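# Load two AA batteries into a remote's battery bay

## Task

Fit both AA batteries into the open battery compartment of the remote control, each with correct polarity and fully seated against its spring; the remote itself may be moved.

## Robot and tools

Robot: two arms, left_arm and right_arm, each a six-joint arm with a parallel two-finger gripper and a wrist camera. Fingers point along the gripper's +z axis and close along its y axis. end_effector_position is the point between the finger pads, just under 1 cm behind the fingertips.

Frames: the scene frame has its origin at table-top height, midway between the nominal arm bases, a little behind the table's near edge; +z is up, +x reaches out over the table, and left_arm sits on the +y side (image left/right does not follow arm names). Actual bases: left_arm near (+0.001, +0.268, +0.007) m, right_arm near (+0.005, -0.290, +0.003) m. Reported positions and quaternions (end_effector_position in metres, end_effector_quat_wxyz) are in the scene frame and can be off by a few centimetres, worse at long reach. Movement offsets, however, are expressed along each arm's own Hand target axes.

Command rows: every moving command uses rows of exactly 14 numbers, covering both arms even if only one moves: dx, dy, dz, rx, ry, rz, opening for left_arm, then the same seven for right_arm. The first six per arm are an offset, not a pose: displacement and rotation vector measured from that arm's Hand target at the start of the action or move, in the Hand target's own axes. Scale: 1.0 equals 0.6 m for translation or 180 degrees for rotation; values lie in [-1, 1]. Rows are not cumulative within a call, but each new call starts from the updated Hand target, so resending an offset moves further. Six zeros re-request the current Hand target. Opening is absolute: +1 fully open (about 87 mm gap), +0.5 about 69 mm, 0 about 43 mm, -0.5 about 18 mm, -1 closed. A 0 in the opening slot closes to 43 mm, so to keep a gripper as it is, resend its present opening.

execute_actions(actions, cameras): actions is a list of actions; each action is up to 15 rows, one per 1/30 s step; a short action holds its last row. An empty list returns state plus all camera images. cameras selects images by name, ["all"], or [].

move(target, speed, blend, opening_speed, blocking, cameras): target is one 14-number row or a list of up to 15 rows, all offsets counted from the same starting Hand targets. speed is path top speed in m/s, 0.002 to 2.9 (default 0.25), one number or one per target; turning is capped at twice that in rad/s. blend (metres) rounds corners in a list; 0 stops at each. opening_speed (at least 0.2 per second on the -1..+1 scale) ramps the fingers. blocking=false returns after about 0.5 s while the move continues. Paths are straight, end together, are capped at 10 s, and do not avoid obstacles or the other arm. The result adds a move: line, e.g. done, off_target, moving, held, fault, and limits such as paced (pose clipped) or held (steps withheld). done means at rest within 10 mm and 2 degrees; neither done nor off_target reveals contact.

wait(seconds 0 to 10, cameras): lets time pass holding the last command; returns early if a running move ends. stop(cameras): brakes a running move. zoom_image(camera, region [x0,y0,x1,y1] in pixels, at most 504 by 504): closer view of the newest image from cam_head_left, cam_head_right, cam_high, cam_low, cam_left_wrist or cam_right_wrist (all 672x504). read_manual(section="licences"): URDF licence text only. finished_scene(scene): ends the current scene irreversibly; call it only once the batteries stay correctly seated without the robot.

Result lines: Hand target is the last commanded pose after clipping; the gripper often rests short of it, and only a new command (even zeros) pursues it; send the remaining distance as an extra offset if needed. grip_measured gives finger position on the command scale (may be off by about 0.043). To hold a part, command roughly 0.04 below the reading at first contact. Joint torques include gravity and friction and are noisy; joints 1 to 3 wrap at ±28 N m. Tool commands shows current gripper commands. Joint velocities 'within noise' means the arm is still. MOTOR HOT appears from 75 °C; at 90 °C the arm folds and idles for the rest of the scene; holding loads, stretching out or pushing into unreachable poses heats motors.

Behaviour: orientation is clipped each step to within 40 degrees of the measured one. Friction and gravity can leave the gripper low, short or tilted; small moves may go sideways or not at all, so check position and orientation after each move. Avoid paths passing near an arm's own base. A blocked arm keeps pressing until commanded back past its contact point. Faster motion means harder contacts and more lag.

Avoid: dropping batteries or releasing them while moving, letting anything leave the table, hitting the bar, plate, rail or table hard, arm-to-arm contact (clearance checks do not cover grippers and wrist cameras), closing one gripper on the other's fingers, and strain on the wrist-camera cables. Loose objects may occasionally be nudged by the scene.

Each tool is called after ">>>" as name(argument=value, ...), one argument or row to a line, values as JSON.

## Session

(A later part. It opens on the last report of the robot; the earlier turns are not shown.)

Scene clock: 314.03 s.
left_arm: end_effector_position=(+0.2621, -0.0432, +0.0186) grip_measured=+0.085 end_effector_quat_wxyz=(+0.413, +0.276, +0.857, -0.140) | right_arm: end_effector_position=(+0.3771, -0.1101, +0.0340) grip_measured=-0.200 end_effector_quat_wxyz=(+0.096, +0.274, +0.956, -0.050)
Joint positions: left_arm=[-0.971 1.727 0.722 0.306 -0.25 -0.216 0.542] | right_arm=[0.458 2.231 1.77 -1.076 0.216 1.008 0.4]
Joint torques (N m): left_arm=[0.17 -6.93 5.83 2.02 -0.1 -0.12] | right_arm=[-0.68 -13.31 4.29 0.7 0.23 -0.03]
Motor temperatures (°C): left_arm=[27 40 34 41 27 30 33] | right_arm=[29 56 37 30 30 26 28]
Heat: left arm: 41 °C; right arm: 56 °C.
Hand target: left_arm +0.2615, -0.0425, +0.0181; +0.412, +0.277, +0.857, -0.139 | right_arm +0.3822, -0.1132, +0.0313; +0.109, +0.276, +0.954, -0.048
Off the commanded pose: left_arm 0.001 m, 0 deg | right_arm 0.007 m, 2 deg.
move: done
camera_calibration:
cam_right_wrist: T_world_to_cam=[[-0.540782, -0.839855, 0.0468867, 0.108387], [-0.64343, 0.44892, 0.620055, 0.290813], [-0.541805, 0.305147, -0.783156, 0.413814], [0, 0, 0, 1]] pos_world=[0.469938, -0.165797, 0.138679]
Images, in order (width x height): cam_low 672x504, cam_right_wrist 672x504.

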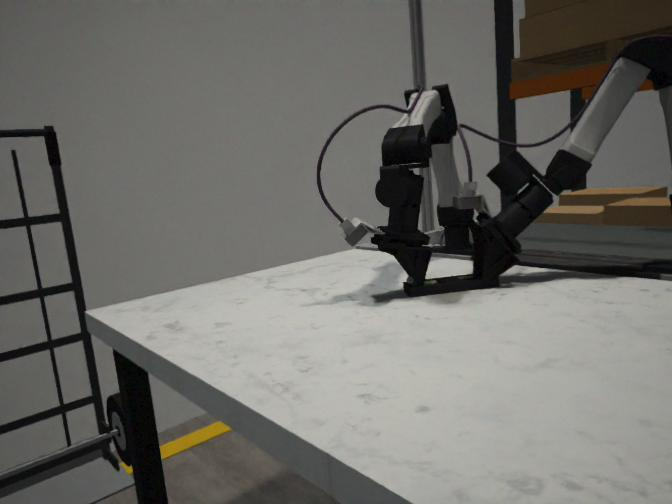

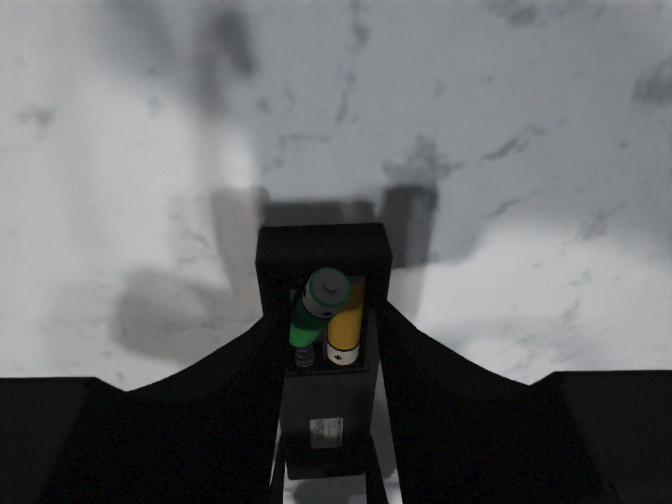

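>>> move(
  target=[
    [0,0,0,0,0,0,-0.05,-0.006,0.004,-0.002,0,0,0,-0.2],
    [0,0,0,0,0,0,-0.05,-0.006,0.004,-0.002,0,0,0,-0.78],
  ],
  speed=0.06,
  opening_speed=0.4,
  cameras=["cam_low","cam_right_wrist","cam_left_wrist"],
)

>>> zoom_image(
  camera="cam_low",
  region=[380, 220, 500, 310],
)

>>> zoom_image(
  camera="cam_right_wrist",
  region=[200, 150, 480, 410],
)

Scene clock: 318.13 s.
left_arm: end_effector_position=(+0.2620, -0.0437, +0.0188) grip_measured=+0.085 end_effector_quat_wxyz=(+0.413, +0.276, +0.856, -0.141) | right_arm: end_effector_position=(+0.3825, -0.1074, +0.0340) grip_measured=-0.589 end_effector_quat_wxyz=(+0.102, +0.276, +0.955, -0.039)
Joint positions: left_arm=[-0.971 1.727 0.722 0.307 -0.248 -0.216 0.542] | right_arm=[0.454 2.231 1.77 -1.052 0.208 1.006 0.206]
Joint torques (N m): left_arm=[0.17 -6.91 5.83 2.01 -0.12 -0.12] | right_arm=[-0.64 -12.16 7.1 0.4 0.34 0]
Motor temperatures (°C): left_arm=[27 40 34 41 27 30 33] | right_arm=[29 56 37 30 30 26 28]
Heat: left arm: 41 °C; right arm: 56 °C.
Hand target: left_arm +0.2615, -0.0425, +0.0181; +0.412, +0.277, +0.857, -0.139 | right_arm +0.3863, -0.1130, +0.0332; +0.109, +0.276, +0.954, -0.047
Off the commanded pose: left_arm 0.001 m, 0 deg | right_arm 0.007 m, 1 deg.
move: done
camera_calibration:
cam_left_wrist: T_world_to_cam=[[-0.572909, -0.819599, 0.00573214, 0.113793], [-0.819447, 0.572633, -0.0244519, 0.261451], [0.0167584, -0.0187059, -0.999685, 0.153829], [0, 0, 0, 1]] pos_world=[0.276861, -0.0535732, 0.159522]
cam_right_wrist: T_world_to_cam=[[-0.542332, -0.839866, 0.0223725, 0.11498], [-0.65375, 0.438577, 0.616654, 0.295981], [-0.527719, 0.319805, -0.786917, 0.412186], [0, 0, 0, 1]] pos_world=[0.473374, -0.165062, 0.139266]
Images, in order (width x height): cam_low 672x504, cam_left_wrist 672x504, cam_right_wrist 672x504.

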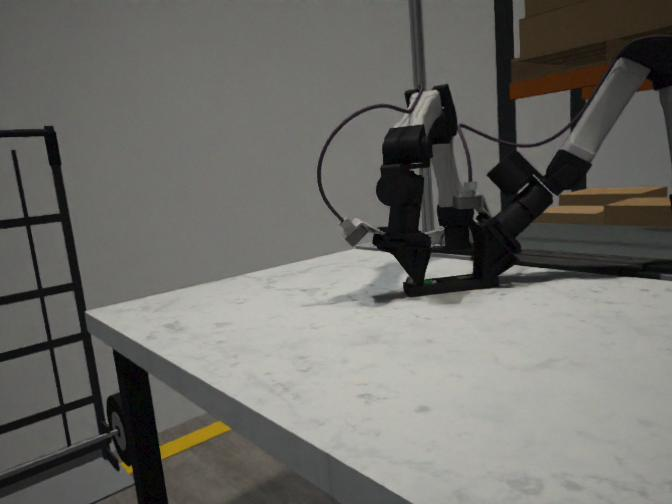

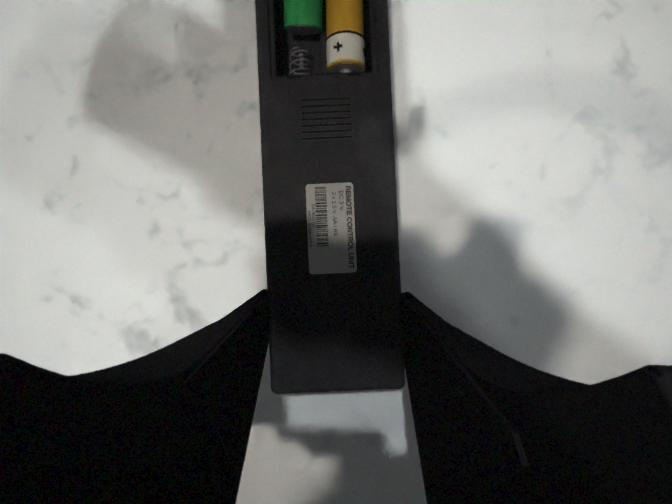

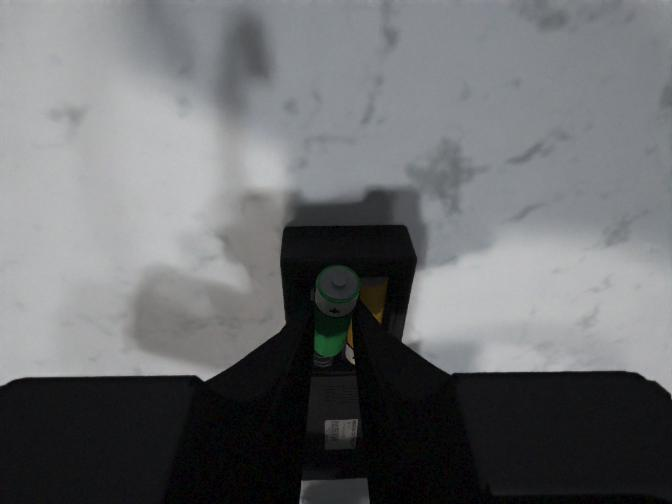

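Scaled by 4.200 from the camera's 672x504 image, which has a finer 960x720 frame.

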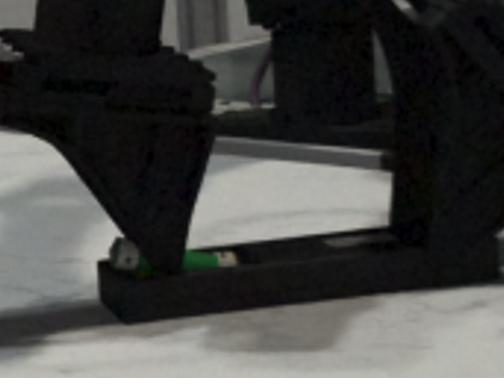

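Scaled by 1.800 from the camera's 672x504 image, which has a finer 960x720 frame.

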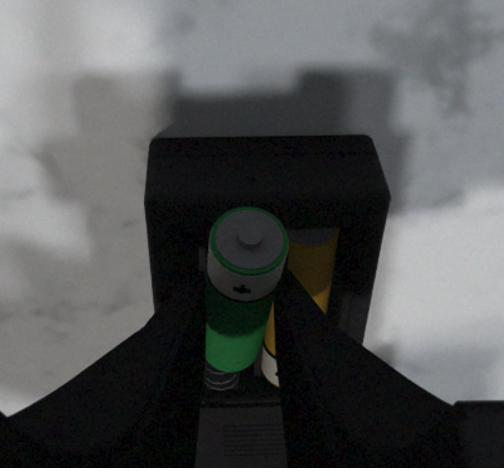

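>>> move(
  target=[0,0,0,0,0,0,-0.05,0.033,0.009,-0.008,0,0,0,-0.78],
  speed=0.05,
  cameras=["cam_low","cam_right_wrist","cam_left_wrist"],
)

>>> zoom_image(
  camera="cam_low",
  region=[380, 220, 500, 310],
)

>>> zoom_image(
  camera="cam_right_wrist",
  region=[200, 150, 480, 410],
)

>>> zoom_image(
  camera="cam_left_wrist",
  region=[220, 0, 430, 150],
)

Scene clock: 319.97 s.
left_arm: end_effector_position=(+0.2620, -0.0437, +0.0188) grip_measured=+0.085 end_effector_quat_wxyz=(+0.413, +0.276, +0.856, -0.141) | right_arm: end_effector_position=(+0.3790, -0.1006, +0.0325) grip_measured=-0.599 end_effector_quat_wxyz=(+0.110, +0.279, +0.953, -0.046)
Joint positions: left_arm=[-0.971 1.727 0.722 0.307 -0.248 -0.216 0.542] | right_arm=[0.48 2.231 1.764 -1.05 0.23 1.039 0.201]
Joint torques (N m): left_arm=[0.17 -6.91 5.83 2 -0.12 -0.12] | right_arm=[0.91 -14.04 4.4 0.39 0.16 0.14]
Motor temperatures (°C): left_arm=[27 40 34 41 27 30 33] | right_arm=[29 57 37 30 30 26 28]
Heat: left arm: 41 °C; right arm: 57 °C.
Hand target: left_arm +0.2615, -0.0425, +0.0181; +0.412, +0.277, +0.857, -0.139 | right_arm +0.3720, -0.0974, +0.0331; +0.109, +0.276, +0.954, -0.047
Off the commanded pose: left_arm 0.001 m, 0 deg | right_arm 0.008 m, 0 deg.
move: done
camera_calibration:
cam_left_wrist: T_world_to_cam=[[-0.572909, -0.819599, 0.00573214, 0.113793], [-0.819447, 0.572633, -0.0244519, 0.261451], [0.0167584, -0.0187059, -0.999685, 0.153829], [0, 0, 0, 1]] pos_world=[0.276861, -0.0535732, 0.159522]
cam_right_wrist: T_world_to_cam=[[-0.549873, -0.834718, 0.0297433, 0.121994], [-0.657287, 0.454414, 0.601234, 0.295183], [-0.515377, 0.311052, -0.79852, 0.401873], [0, 0, 0, 1]] pos_world=[0.468217, -0.157308, 0.139801]
Images, in order (width x height): cam_low 672x504, cam_left_wrist 672x504, cam_right_wrist 672x504.

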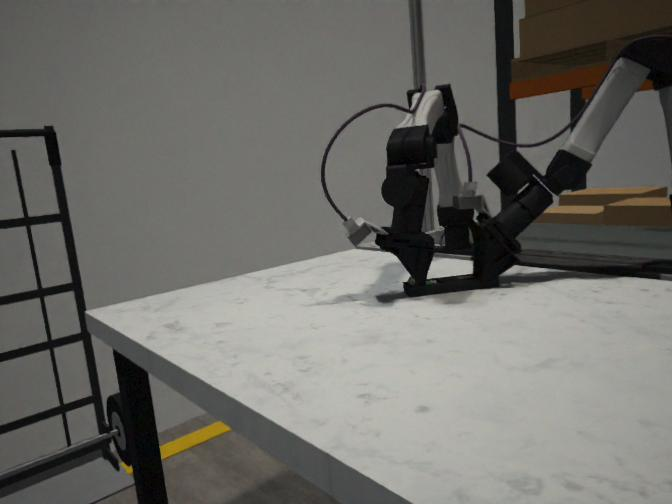

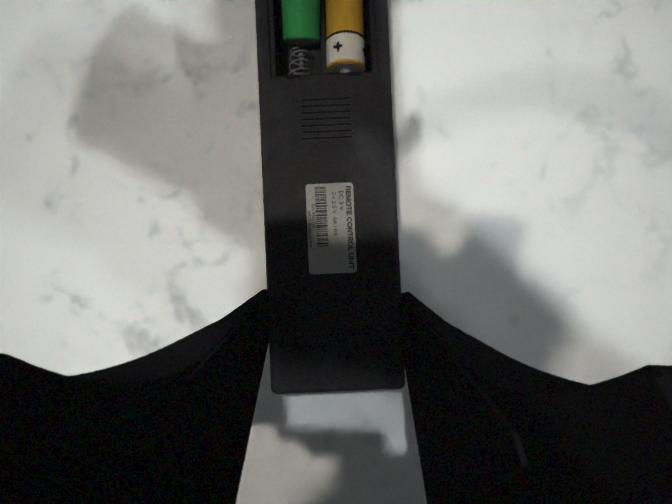

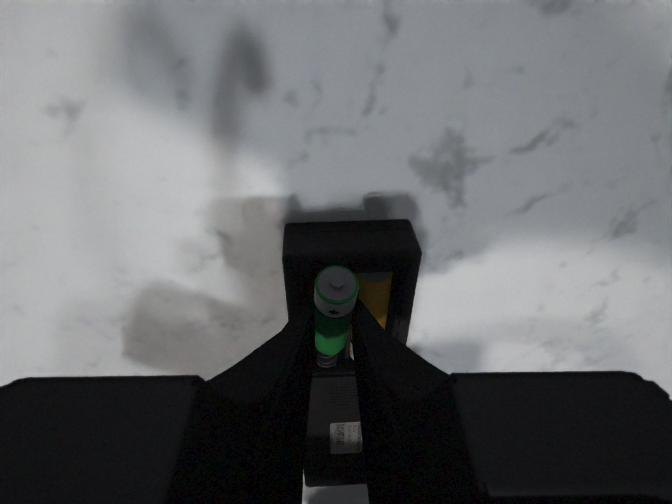

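Scaled by 4.200 from the camera's 672x504 image, which has a finer 960x720 frame.

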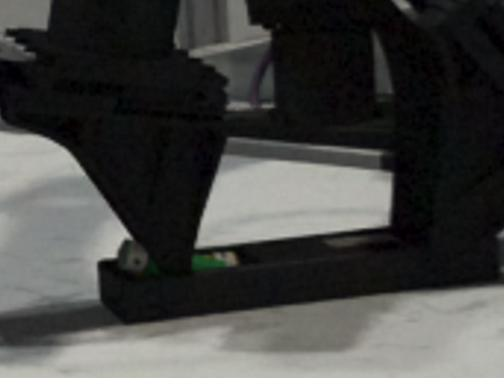

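Scaled by 1.800 from the camera's 672x504 image, which has a finer 960x720 frame.

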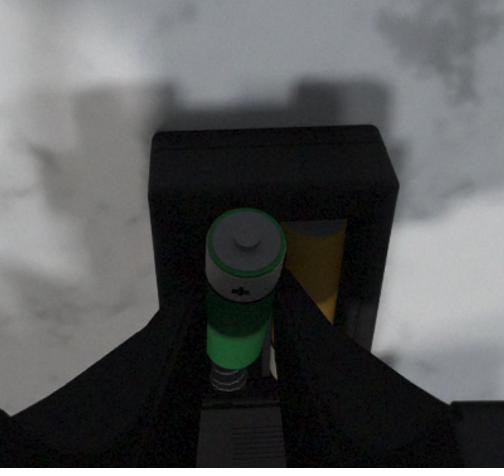

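Scaled by 2.400 from the camera's 672x504 image, which has a finer 960x720 frame.

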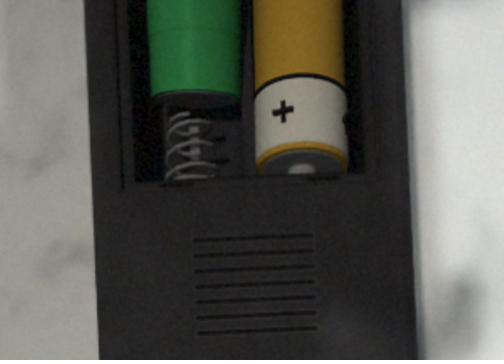

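>>> move(
  target=[0,0,0,0,0,0,-0.05,0.04,0.003,-0.008,0,0,0,-0.78],
  speed=0.05,
  cameras=["cam_low","cam_right_wrist","cam_left_wrist"],
)

>>> zoom_image(
  camera="cam_low",
  region=[380, 220, 500, 310],
)

>>> zoom_image(
  camera="cam_right_wrist",
  region=[200, 150, 480, 410],
)

>>> zoom_image(
  camera="cam_left_wrist",
  region=[220, 0, 430, 150],
)

Scene clock: 321.70 s.
left_arm: end_effector_position=(+0.2619, -0.0436, +0.0187) grip_measured=+0.085 end_effector_quat_wxyz=(+0.412, +0.277, +0.856, -0.141) | right_arm: end_effector_position=(+0.3742, -0.0971, +0.0328) grip_measured=-0.599 end_effector_quat_wxyz=(+0.138, +0.288, +0.946, -0.058)
Joint positions: left_arm=[-0.971 1.727 0.722 0.306 -0.248 -0.216 0.542] | right_arm=[0.517 2.198 1.71 -1.016 0.292 1.092 0.2]
Joint torques (N m): left_arm=[0.17 -6.91 5.83 2.01 -0.12 -0.12] | right_arm=[2.17 -13.82 4.05 0.16 -0.33 0.13]
Motor temperatures (°C): left_arm=[27 40 34 41 27 30 33] | right_arm=[29 57 37 30 30 26 28]
Heat: left arm: 41 °C; right arm: 57 °C.
Hand target: left_arm +0.2615, -0.0425, +0.0182; +0.412, +0.277, +0.857, -0.139 | right_arm +0.3522, -0.0828, +0.0321; +0.109, +0.276, +0.954, -0.048
Off the commanded pose: left_arm 0.001 m, 0 deg | right_arm 0.026 m, 4 deg.
move: off_target (right_arm)
camera_calibration:
cam_left_wrist: T_world_to_cam=[[-0.572901, -0.819606, 0.00546975, 0.113777], [-0.819461, 0.572641, -0.0237809, 0.261261], [0.0163588, -0.0181063, -0.999702, 0.153876], [0, 0, 0, 1]] pos_world=[0.276759, -0.0535708, 0.159421]
cam_right_wrist: T_world_to_cam=[[-0.568531, -0.822011, 0.0327219, 0.130358], [-0.676627, 0.489863, 0.549736, 0.302524], [-0.467918, 0.290402, -0.834697, 0.37997], [0, 0, 0, 1]] pos_world=[0.456603, -0.151384, 0.146586]
Images, in order (width x height): cam_low 672x504, cam_left_wrist 672x504, cam_right_wrist 672x504.

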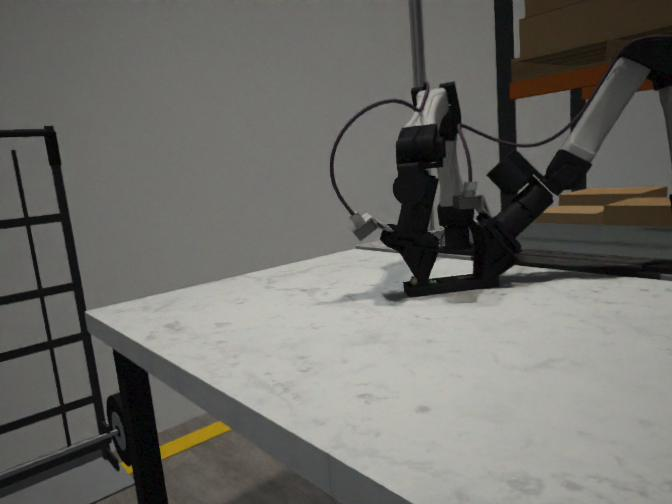

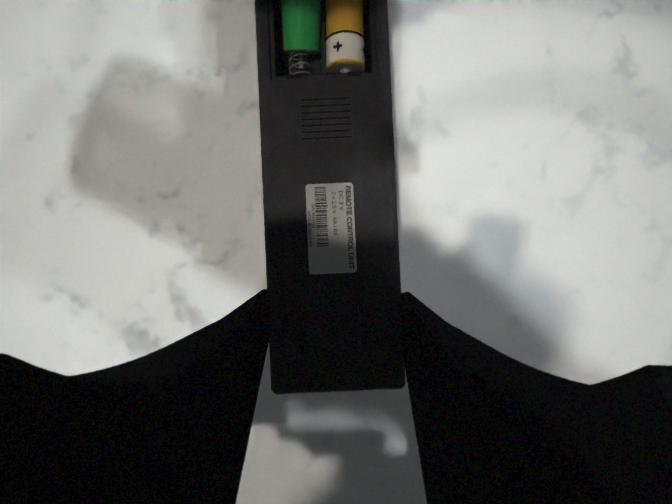

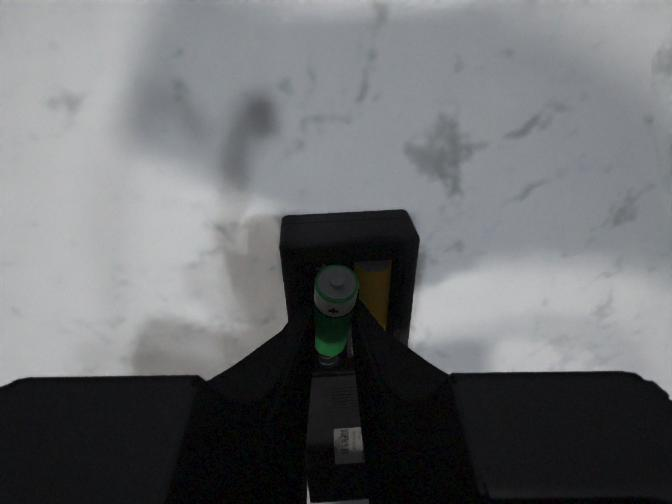

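Scaled by 4.200 from the camera's 672x504 image, which has a finer 960x720 frame.

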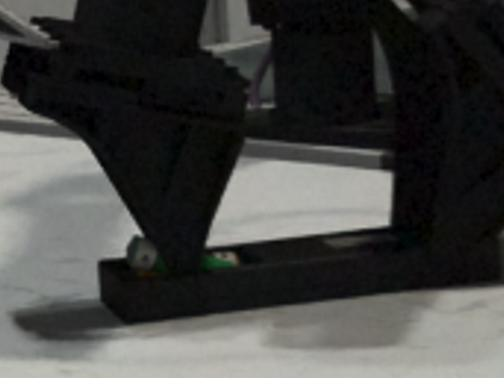

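Scaled by 1.800 from the camera's 672x504 image, which has a finer 960x720 frame.

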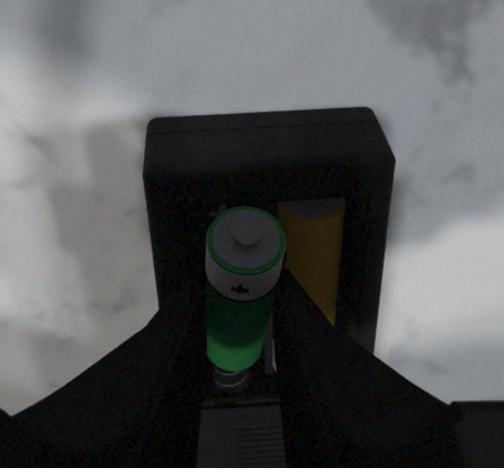

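Scaled by 2.400 from the camera's 672x504 image, which has a finer 960x720 frame.

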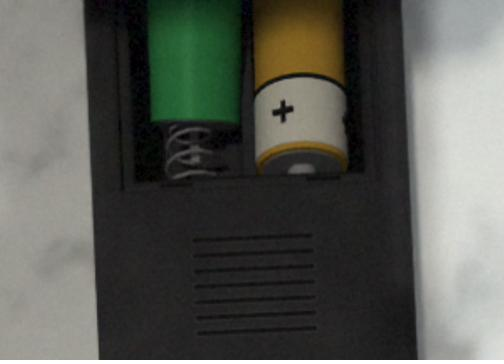

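>>> move(
  target=[0,0,0,0,0,0,-0.05,0.03,0.009,-0.004,0,0.03,0,-0.78],
  speed=0.05,
  cameras=["cam_low","cam_right_wrist","cam_left_wrist"],
)

>>> zoom_image(
  camera="cam_low",
  region=[380, 220, 500, 310],
)

>>> zoom_image(
  camera="cam_right_wrist",
  region=[200, 150, 480, 410],
)

>>> zoom_image(
  camera="cam_left_wrist",
  region=[220, 0, 430, 150],
)

Scene clock: 324.00 s.
left_arm: end_effector_position=(+0.2618, -0.0436, +0.0186) grip_measured=+0.085 end_effector_quat_wxyz=(+0.412, +0.277, +0.857, -0.141) | right_arm: end_effector_position=(+0.3705, -0.0957, +0.0326) grip_measured=-0.603 end_effector_quat_wxyz=(+0.131, +0.294, +0.945, -0.057)
Joint positions: left_arm=[-0.971 1.727 0.722 0.306 -0.248 -0.216 0.542] | right_arm=[0.518 2.198 1.71 -1.028 0.28 1.109 0.199]
Joint torques (N m): left_arm=[0.16 -6.91 5.83 2.02 -0.12 -0.12] | right_arm=[2.58 -11.32 7.54 -0.21 -1.03 0.12]
Motor temperatures (°C): left_arm=[27 40 34 42 27 30 33] | right_arm=[29 57 37 30 30 26 28]
Heat: left arm: 42 °C; right arm: 57 °C.
Hand target: left_arm +0.2615, -0.0425, +0.0182; +0.412, +0.277, +0.857, -0.139 | right_arm +0.3400, -0.0686, +0.0301; +0.064, +0.278, +0.958, -0.034
Off the commanded pose: left_arm 0.001 m, 0 deg | right_arm 0.041 m, 8 deg.
move: off_target (right_arm)
camera_calibration:
cam_left_wrist: T_world_to_cam=[[-0.572897, -0.81961, 0.00533853, 0.113797], [-0.819468, 0.572645, -0.0234453, 0.261206], [0.0161589, -0.0178065, -0.999711, 0.153849], [0, 0, 0, 1]] pos_world=[0.276758, -0.0535696, 0.159321]
cam_right_wrist: T_world_to_cam=[[-0.579171, -0.814491, 0.0341344, 0.134111], [-0.662465, 0.494644, 0.562554, 0.294289], [-0.47508, 0.303202, -0.826056, 0.381208], [0, 0, 0, 1]] pos_world=[0.453734, -0.151919, 0.144768]
Images, in order (width x height): cam_low 672x504, cam_left_wrist 672x504, cam_right_wrist 672x504.

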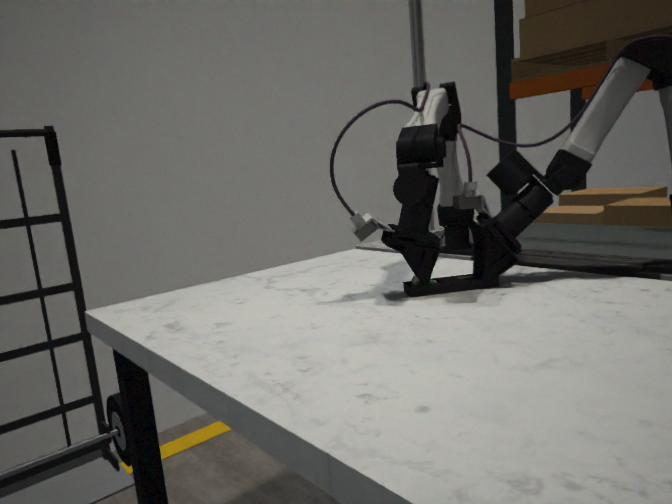

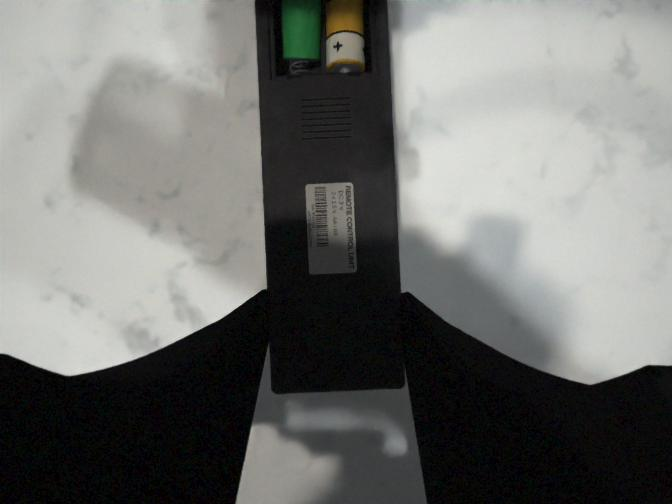

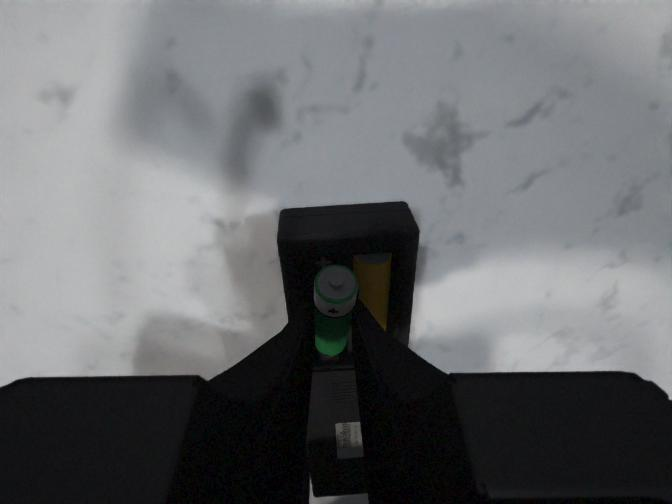

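Scaled by 4.200 from the camera's 672x504 image, which has a finer 960x720 frame.

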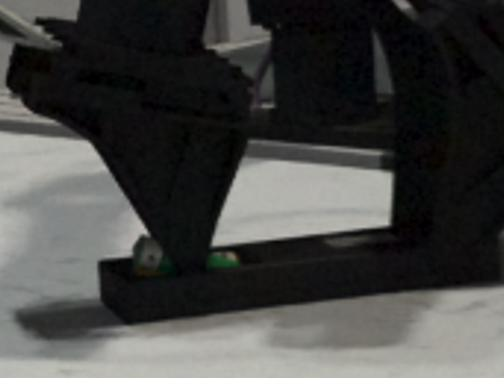

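Scaled by 1.800 from the camera's 672x504 image, which has a finer 960x720 frame.

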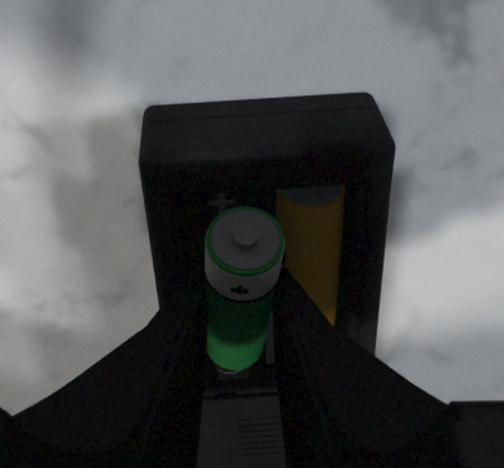

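Scaled by 2.400 from the camera's 672x504 image, which has a finer 960x720 frame.

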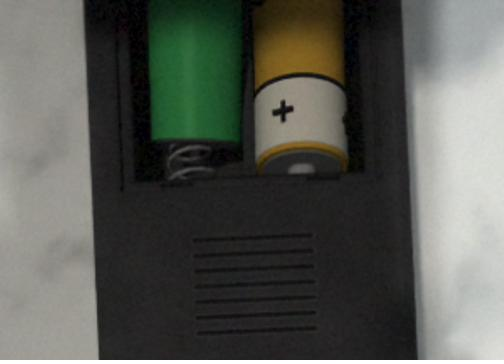

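>>> move(
  target=[0,0,0,0,0,0,-0.05,0.014,0.01,0.022,0,0.09,0,-0.78],
  speed=0.05,
  cameras=["cam_low","cam_right_wrist","cam_left_wrist"],
)

>>> zoom_image(
  camera="cam_low",
  region=[380, 220, 500, 310],
)

>>> zoom_image(
  camera="cam_right_wrist",
  region=[200, 150, 480, 410],
)

>>> zoom_image(
  camera="cam_left_wrist",
  region=[220, 0, 430, 150],
)

Scene clock: 328.60 s.
left_arm: end_effector_position=(+0.2617, -0.0433, +0.0184) grip_measured=+0.085 end_effector_quat_wxyz=(+0.412, +0.277, +0.857, -0.140) | right_arm: end_effector_position=(+0.3686, -0.0946, +0.0296) grip_measured=-0.606 end_effector_quat_wxyz=(+0.018, +0.294, +0.955, -0.029)
Joint positions: left_arm=[-0.971 1.727 0.722 0.304 -0.248 -0.216 0.542] | right_arm=[0.44 2.322 1.894 -1.196 0.081 1.039 0.197]
Joint torques (N m): left_arm=[0.17 -6.91 5.85 2.03 -0.12 -0.12] | right_arm=[2.29 -8.73 6.39 -0.16 -1.45 0.13]
Motor temperatures (°C): left_arm=[27 40 34 42 27 30 33] | right_arm=[29 56 37 30 31 26 28]
Heat: left arm: 42 °C; right arm: 56 °C.
Hand target: left_arm +0.2615, -0.0425, +0.0182; +0.412, +0.277, +0.857, -0.139 | right_arm +0.3375, -0.0605, +0.0157; -0.072, +0.280, +0.957, +0.005
Off the commanded pose: left_arm 0.001 m, 0 deg | right_arm 0.048 m, 11 deg.
move: off_target (right_arm)
camera_calibration:
cam_left_wrist: T_world_to_cam=[[-0.572834, -0.819657, 0.00487247, 0.113937], [-0.819529, 0.572614, -0.0220209, 0.260925], [0.0152595, -0.0166075, -0.999746, 0.153868], [0, 0, 0, 1]] pos_world=[0.276755, -0.0534648, 0.159019]
cam_right_wrist: T_world_to_cam=[[-0.569775, -0.820249, 0.0504799, 0.129517], [-0.532703, 0.415412, 0.737333, 0.233719], [-0.625767, 0.393223, -0.67364, 0.437119], [0, 0, 0, 1]] pos_world=[0.471833, -0.162739, 0.115594]
Images, in order (width x height): cam_low 672x504, cam_left_wrist 672x504, cam_right_wrist 672x504.

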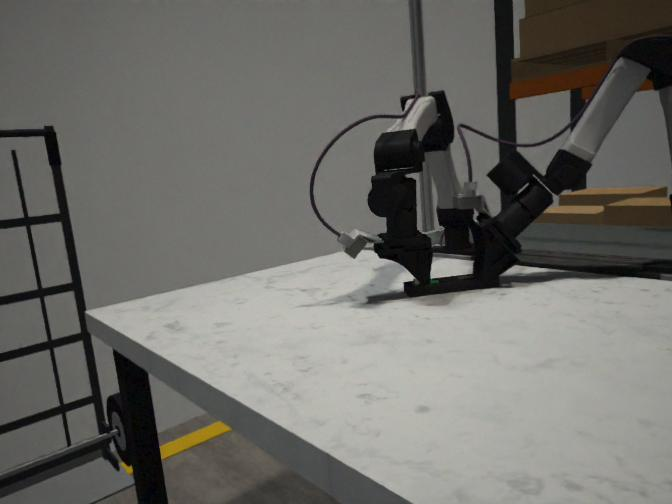

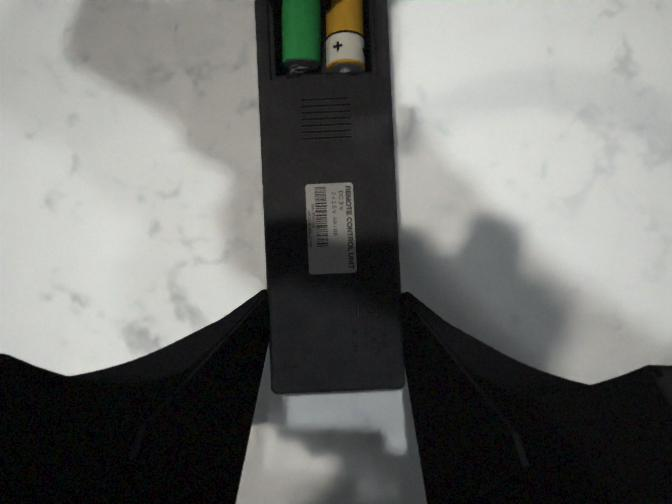

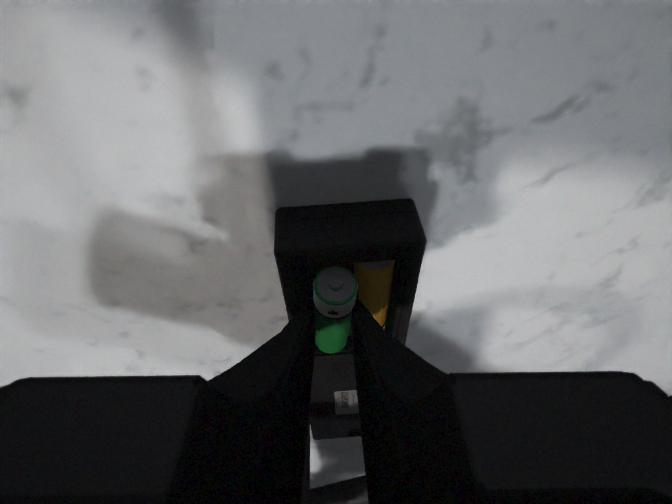

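Scaled by 4.200 from the camera's 672x504 image, which has a finer 960x720 frame.

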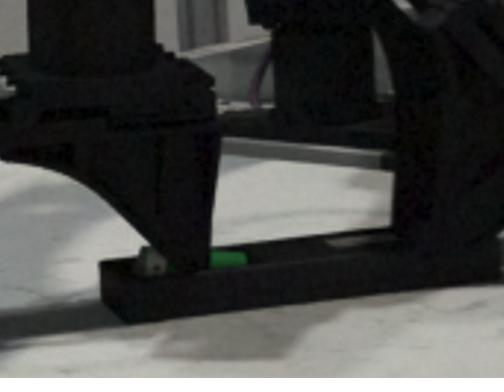

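Scaled by 1.800 from the camera's 672x504 image, which has a finer 960x720 frame.

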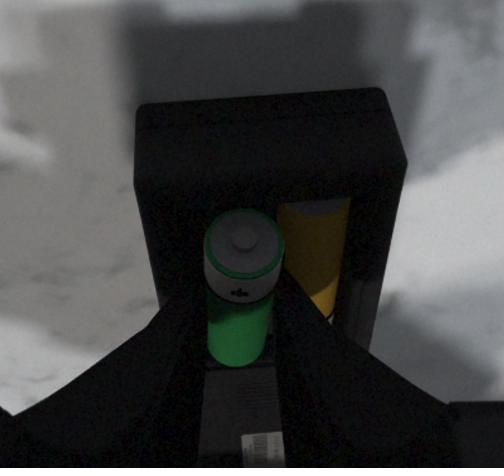

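Scaled by 2.400 from the camera's 672x504 image, which has a finer 960x720 frame.

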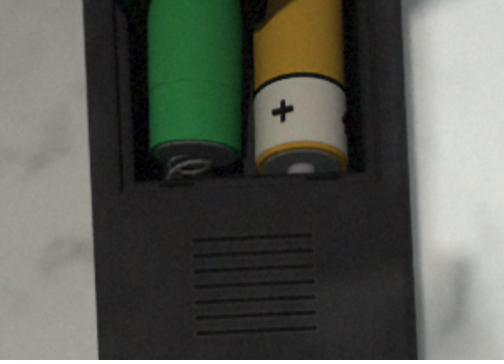

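>>> move(
  target=[0,0,0,0,0,0,-0.05,0.008,0.005,0.03,0,0,0,-0.78],
  speed=0.05,
  cameras=["cam_low","cam_left_wrist"],
)

>>> zoom_image(
  camera="cam_low",
  region=[380, 220, 500, 310],
)

>>> zoom_image(
  camera="cam_left_wrist",
  region=[220, 0, 430, 150],
)

Scene clock: 330.63 s.
left_arm: end_effector_position=(+0.2617, -0.0433, +0.0184) grip_measured=+0.085 end_effector_quat_wxyz=(+0.412, +0.277, +0.857, -0.140) | right_arm: end_effector_position=(+0.3694, -0.0942, +0.0287) grip_measured=-0.606 end_effector_quat_wxyz=(+0.019, +0.294, +0.955, -0.028)
Joint positions: left_arm=[-0.971 1.727 0.722 0.304 -0.248 -0.216 0.542] | right_arm=[0.44 2.323 1.892 -1.191 0.081 1.039 0.197]
Joint torques (N m): left_arm=[0.17 -6.91 5.83 2.03 -0.12 -0.12] | right_arm=[3.21 -7.34 2.35 0.25 -1.43 0.21]
Motor temperatures (°C): left_arm=[27 40 34 42 27 30 33] | right_arm=[29 55 37 30 31 26 28]
Heat: left arm: 42 °C; right arm: 55 °C.
Hand target: left_arm +0.2615, -0.0425, +0.0182; +0.412, +0.277, +0.857, -0.139 | right_arm +0.3327, -0.0545, -0.0016; -0.072, +0.280, +0.957, +0.005
Off the commanded pose: left_arm 0.001 m, 0 deg | right_arm 0.062 m, 11 deg.
move: off_target (right_arm)
camera_calibration:
cam_left_wrist: T_world_to_cam=[[-0.572834, -0.819657, 0.00487247, 0.113937], [-0.819529, 0.572614, -0.0220209, 0.260925], [0.0152595, -0.0166075, -0.999746, 0.153868], [0, 0, 0, 1]] pos_world=[0.276755, -0.0534648, 0.159019]
Images, in order (width x height): cam_low 672x504, cam_left_wrist 672x504.

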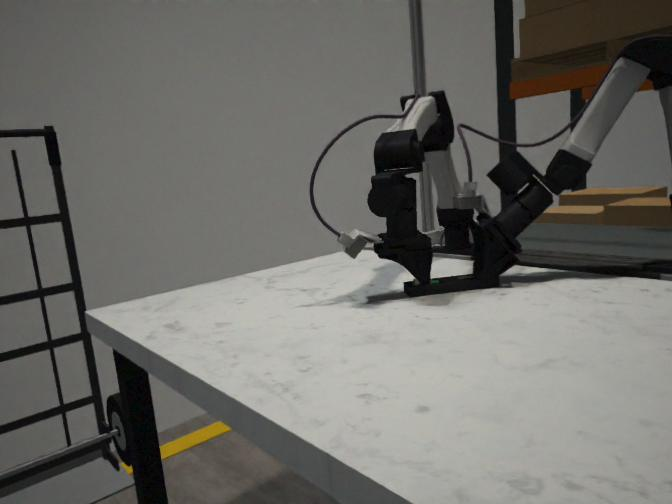

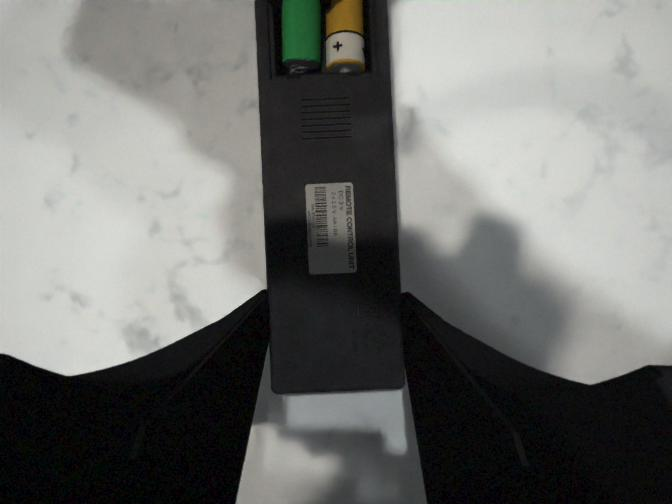

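Scaled by 4.200 from the camera's 672x504 image, which has a finer 960x720 frame.

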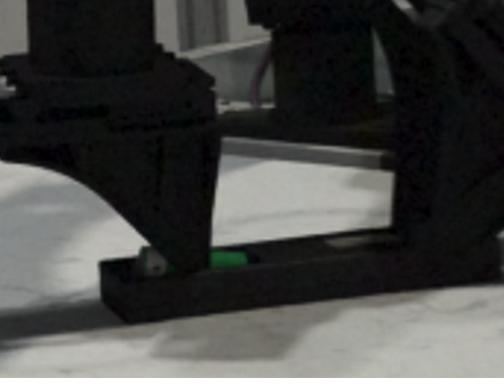

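Scaled by 2.400 from the camera's 672x504 image, which has a finer 960x720 frame.

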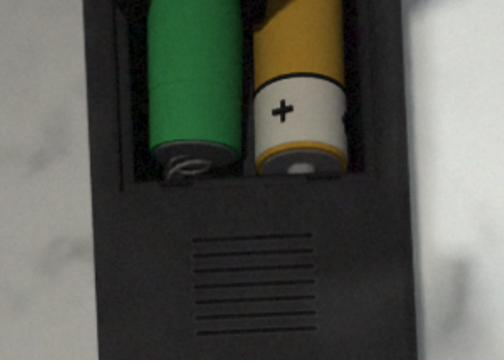

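>>> move(
  target=[
    [0,0,0,0,0,0,-0.05,-0.058,-0.02,-0.055,0,-0.055,0,-0.75],
    [0,0,0,0,0,0,-0.05,-0.058,-0.02,-0.055,0,-0.055,0,-0.5],
    [0,0,0,0,0,0,-0.05,-0.065,-0.02,-0.16,0,-0.055,0,-0.5],
  ],
  speed=0.08,
  opening_speed=0.5,
  cameras=["cam_left_wrist","cam_low","cam_right_wrist"],
)

>>> zoom_image(
  camera="cam_left_wrist",
  region=[220, 0, 430, 150],
)

>>> zoom_image(
  camera="cam_low",
  region=[380, 220, 500, 310],
)

>>> zoom_image(
  camera="cam_right_wrist",
  region=[220, 80, 420, 280],
)

Scene clock: 335.53 s.
left_arm: end_effector_position=(+0.2618, -0.0434, +0.0185) grip_measured=+0.085 end_effector_quat_wxyz=(+0.412, +0.277, +0.857, -0.140) | right_arm: end_effector_position=(+0.3671, -0.0952, +0.0844) grip_measured=-0.500 end_effector_quat_wxyz=(+0.011, +0.281, +0.959, -0.032)
Joint positions: left_arm=[-0.971 1.727 0.722 0.305 -0.248 -0.216 0.542] | right_arm=[0.442 2.325 2.114 -1.428 0.077 1.014 0.25]
Joint torques (N m): left_arm=[0.16 -6.91 5.83 2.03 -0.12 -0.12] | right_arm=[-0.34 -12.27 9.68 0.12 -0.13 -0.04]
Motor temperatures (°C): left_arm=[27 40 34 42 27 30 33] | right_arm=[29 55 37 30 31 26 28]
Heat: left arm: 42 °C; right arm: 55 °C.
Hand target: left_arm +0.2615, -0.0425, +0.0181; +0.412, +0.277, +0.857, -0.139 | right_arm +0.3716, -0.0902, +0.0884; +0.011, +0.279, +0.960, -0.019
Off the commanded pose: left_arm 0.001 m, 0 deg | right_arm 0.008 m, 2 deg.
move: done; target 2's new opening was sent with right_arm's hand 0.015 m and 2 deg from that target
camera_calibration:
cam_left_wrist: T_world_to_cam=[[-0.57289, -0.819616, 0.00513337, 0.113829], [-0.819483, 0.572654, -0.0226923, 0.261086], [0.0156593, -0.0172069, -0.999729, 0.153921], [0, 0, 0, 1]] pos_world=[0.276756, -0.0535672, 0.15922]
cam_right_wrist: T_world_to_cam=[[-0.547081, -0.834861, 0.0609069, 0.114749], [-0.532075, 0.402992, 0.744643, 0.190659], [-0.646218, 0.374973, -0.664678, 0.478337], [0, 0, 0, 1]] pos_world=[0.473332, -0.160398, 0.168978]
Images, in order (width x height): cam_low 672x504, cam_left_wrist 672x504, cam_right_wrist 672x504.

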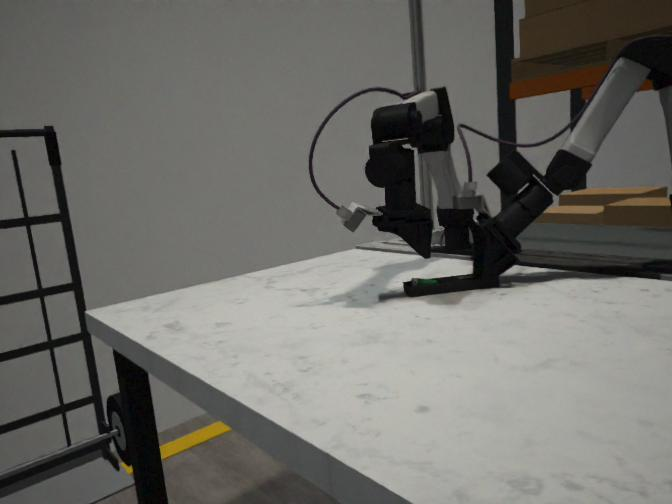

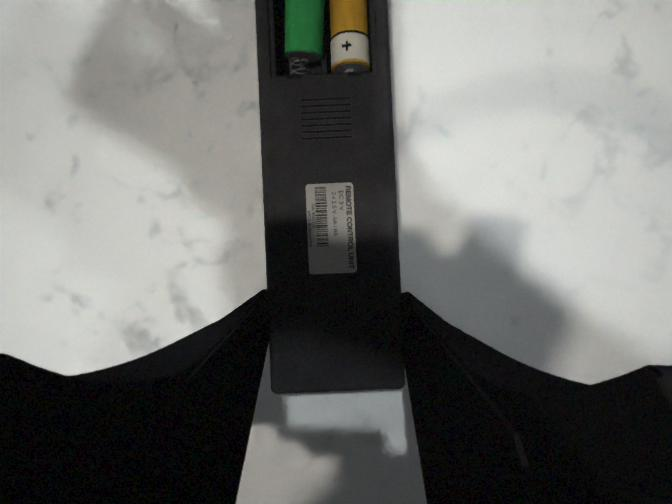

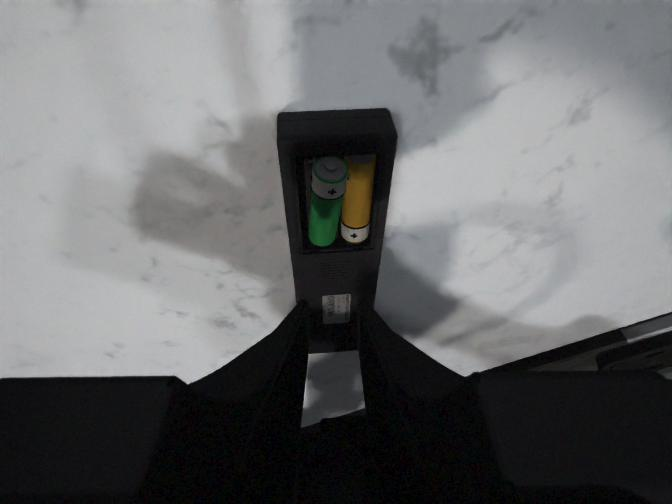

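Scaled by 2.400 from the camera's 672x504 image, which has a finer 960x720 frame.

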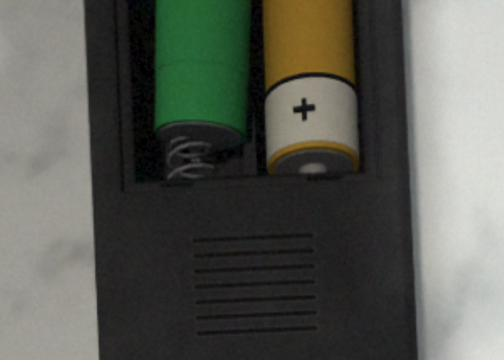

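Scaled by 4.200 from the camera's 672x504 image, which has a finer 960x720 frame.

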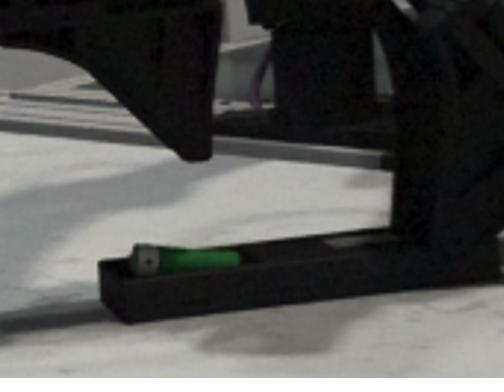

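Scaled by 2.520 from the camera's 672x504 image, which has a finer 960x720 frame.

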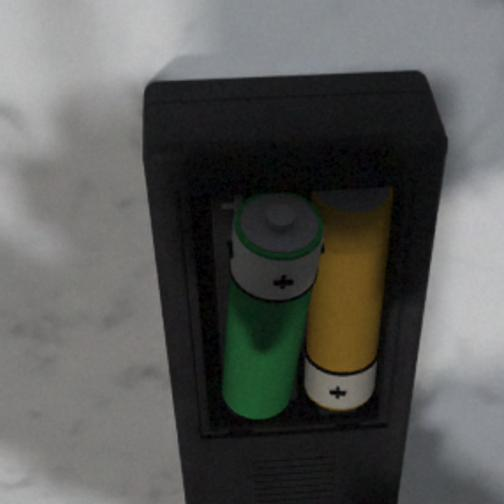

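>>> move(
  target=[
    [0,0,0,0,0,0,-0.05,-0.025,0.002,0.04,0,0,0,-1],
    [0,0,0,0,0,0,-0.05,-0.025,0.002,0.085,0,0,0,-1],
  ],
  speed=0.07,
  cameras=["cam_left_wrist","cam_low","cam_right_wrist"],
)

>>> zoom_image(
  camera="cam_low",
  region=[380, 220, 500, 310],
)

>>> zoom_image(
  camera="cam_right_wrist",
  region=[220, 180, 420, 380],
)

Scene clock: 340.57 s.
left_arm: end_effector_position=(+0.2618, -0.0434, +0.0185) grip_measured=+0.085 end_effector_quat_wxyz=(+0.412, +0.277, +0.857, -0.140) | right_arm: end_effector_position=(+0.3850, -0.1003, +0.0434) grip_measured=-1.000 end_effector_quat_wxyz=(+0.018, +0.279, +0.960, -0.026)
Joint positions: left_arm=[-0.971 1.727 0.722 0.305 -0.248 -0.216 0.542] | right_arm=[0.414 2.372 2.033 -1.279 0.077 0.981 0]
Joint torques (N m): left_arm=[0.17 -6.93 5.85 2.02 -0.12 -0.12] | right_arm=[-0.57 -12.77 5.48 0.3 -0.12 0.01]
Motor temperatures (°C): left_arm=[27 41 34 42 27 30 33] | right_arm=[29 56 37 30 31 26 28]
Heat: left arm: 42 °C; right arm: 56 °C.
Hand target: left_arm +0.2615, -0.0425, +0.0181; +0.412, +0.277, +0.857, -0.139 | right_arm +0.3854, -0.0994, +0.0378; +0.011, +0.279, +0.960, -0.019
Off the commanded pose: left_arm 0.001 m, 0 deg | right_arm 0.006 m, 1 deg.
move: done
camera_calibration:
cam_left_wrist: T_world_to_cam=[[-0.57289, -0.819616, 0.00513337, 0.113829], [-0.819483, 0.572654, -0.0226923, 0.261086], [0.0156593, -0.0172069, -0.999729, 0.153921], [0, 0, 0, 1]] pos_world=[0.276756, -0.0535672, 0.15922]
cam_right_wrist: T_world_to_cam=[[-0.544426, -0.837655, 0.0439894, 0.122234], [-0.54603, 0.393721, 0.739483, 0.237434], [-0.636751, 0.378574, -0.671736, 0.461548], [0, 0, 0, 1]] pos_world=[0.490085, -0.165823, 0.129083]
Images, in order (width x height): cam_low 672x504, cam_left_wrist 672x504, cam_right_wrist 672x504.

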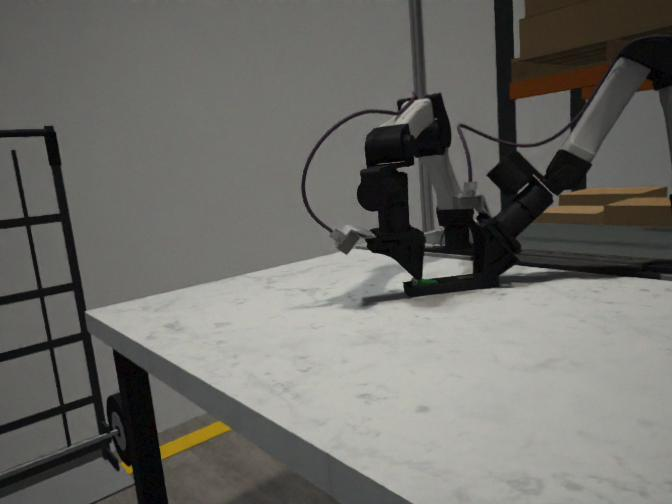

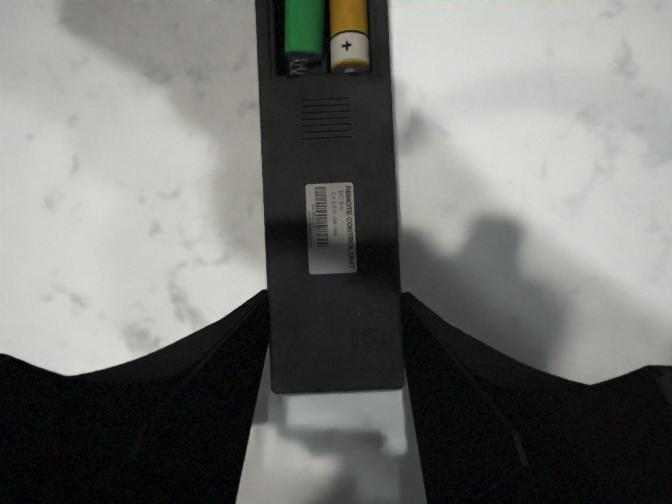

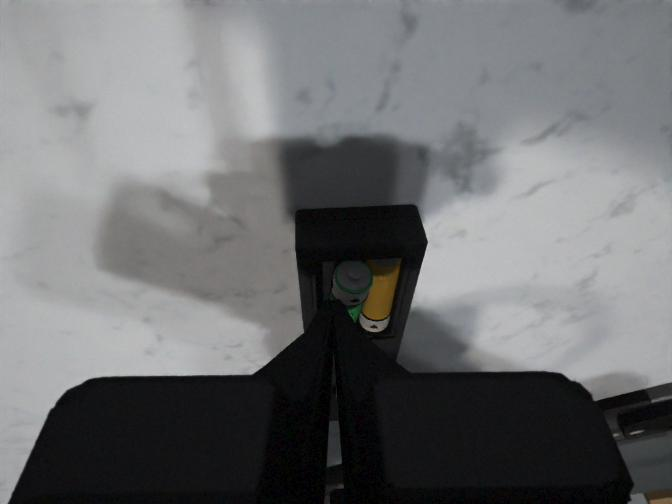

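Scaled by 4.200 from the camera's 672x504 image, which has a finer 960x720 frame.

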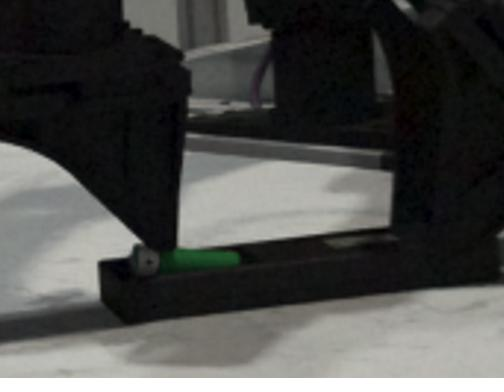

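Scaled by 2.520 from the camera's 672x504 image, which has a finer 960x720 frame.

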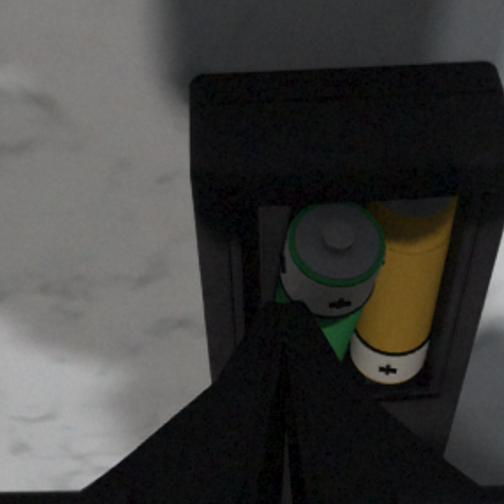

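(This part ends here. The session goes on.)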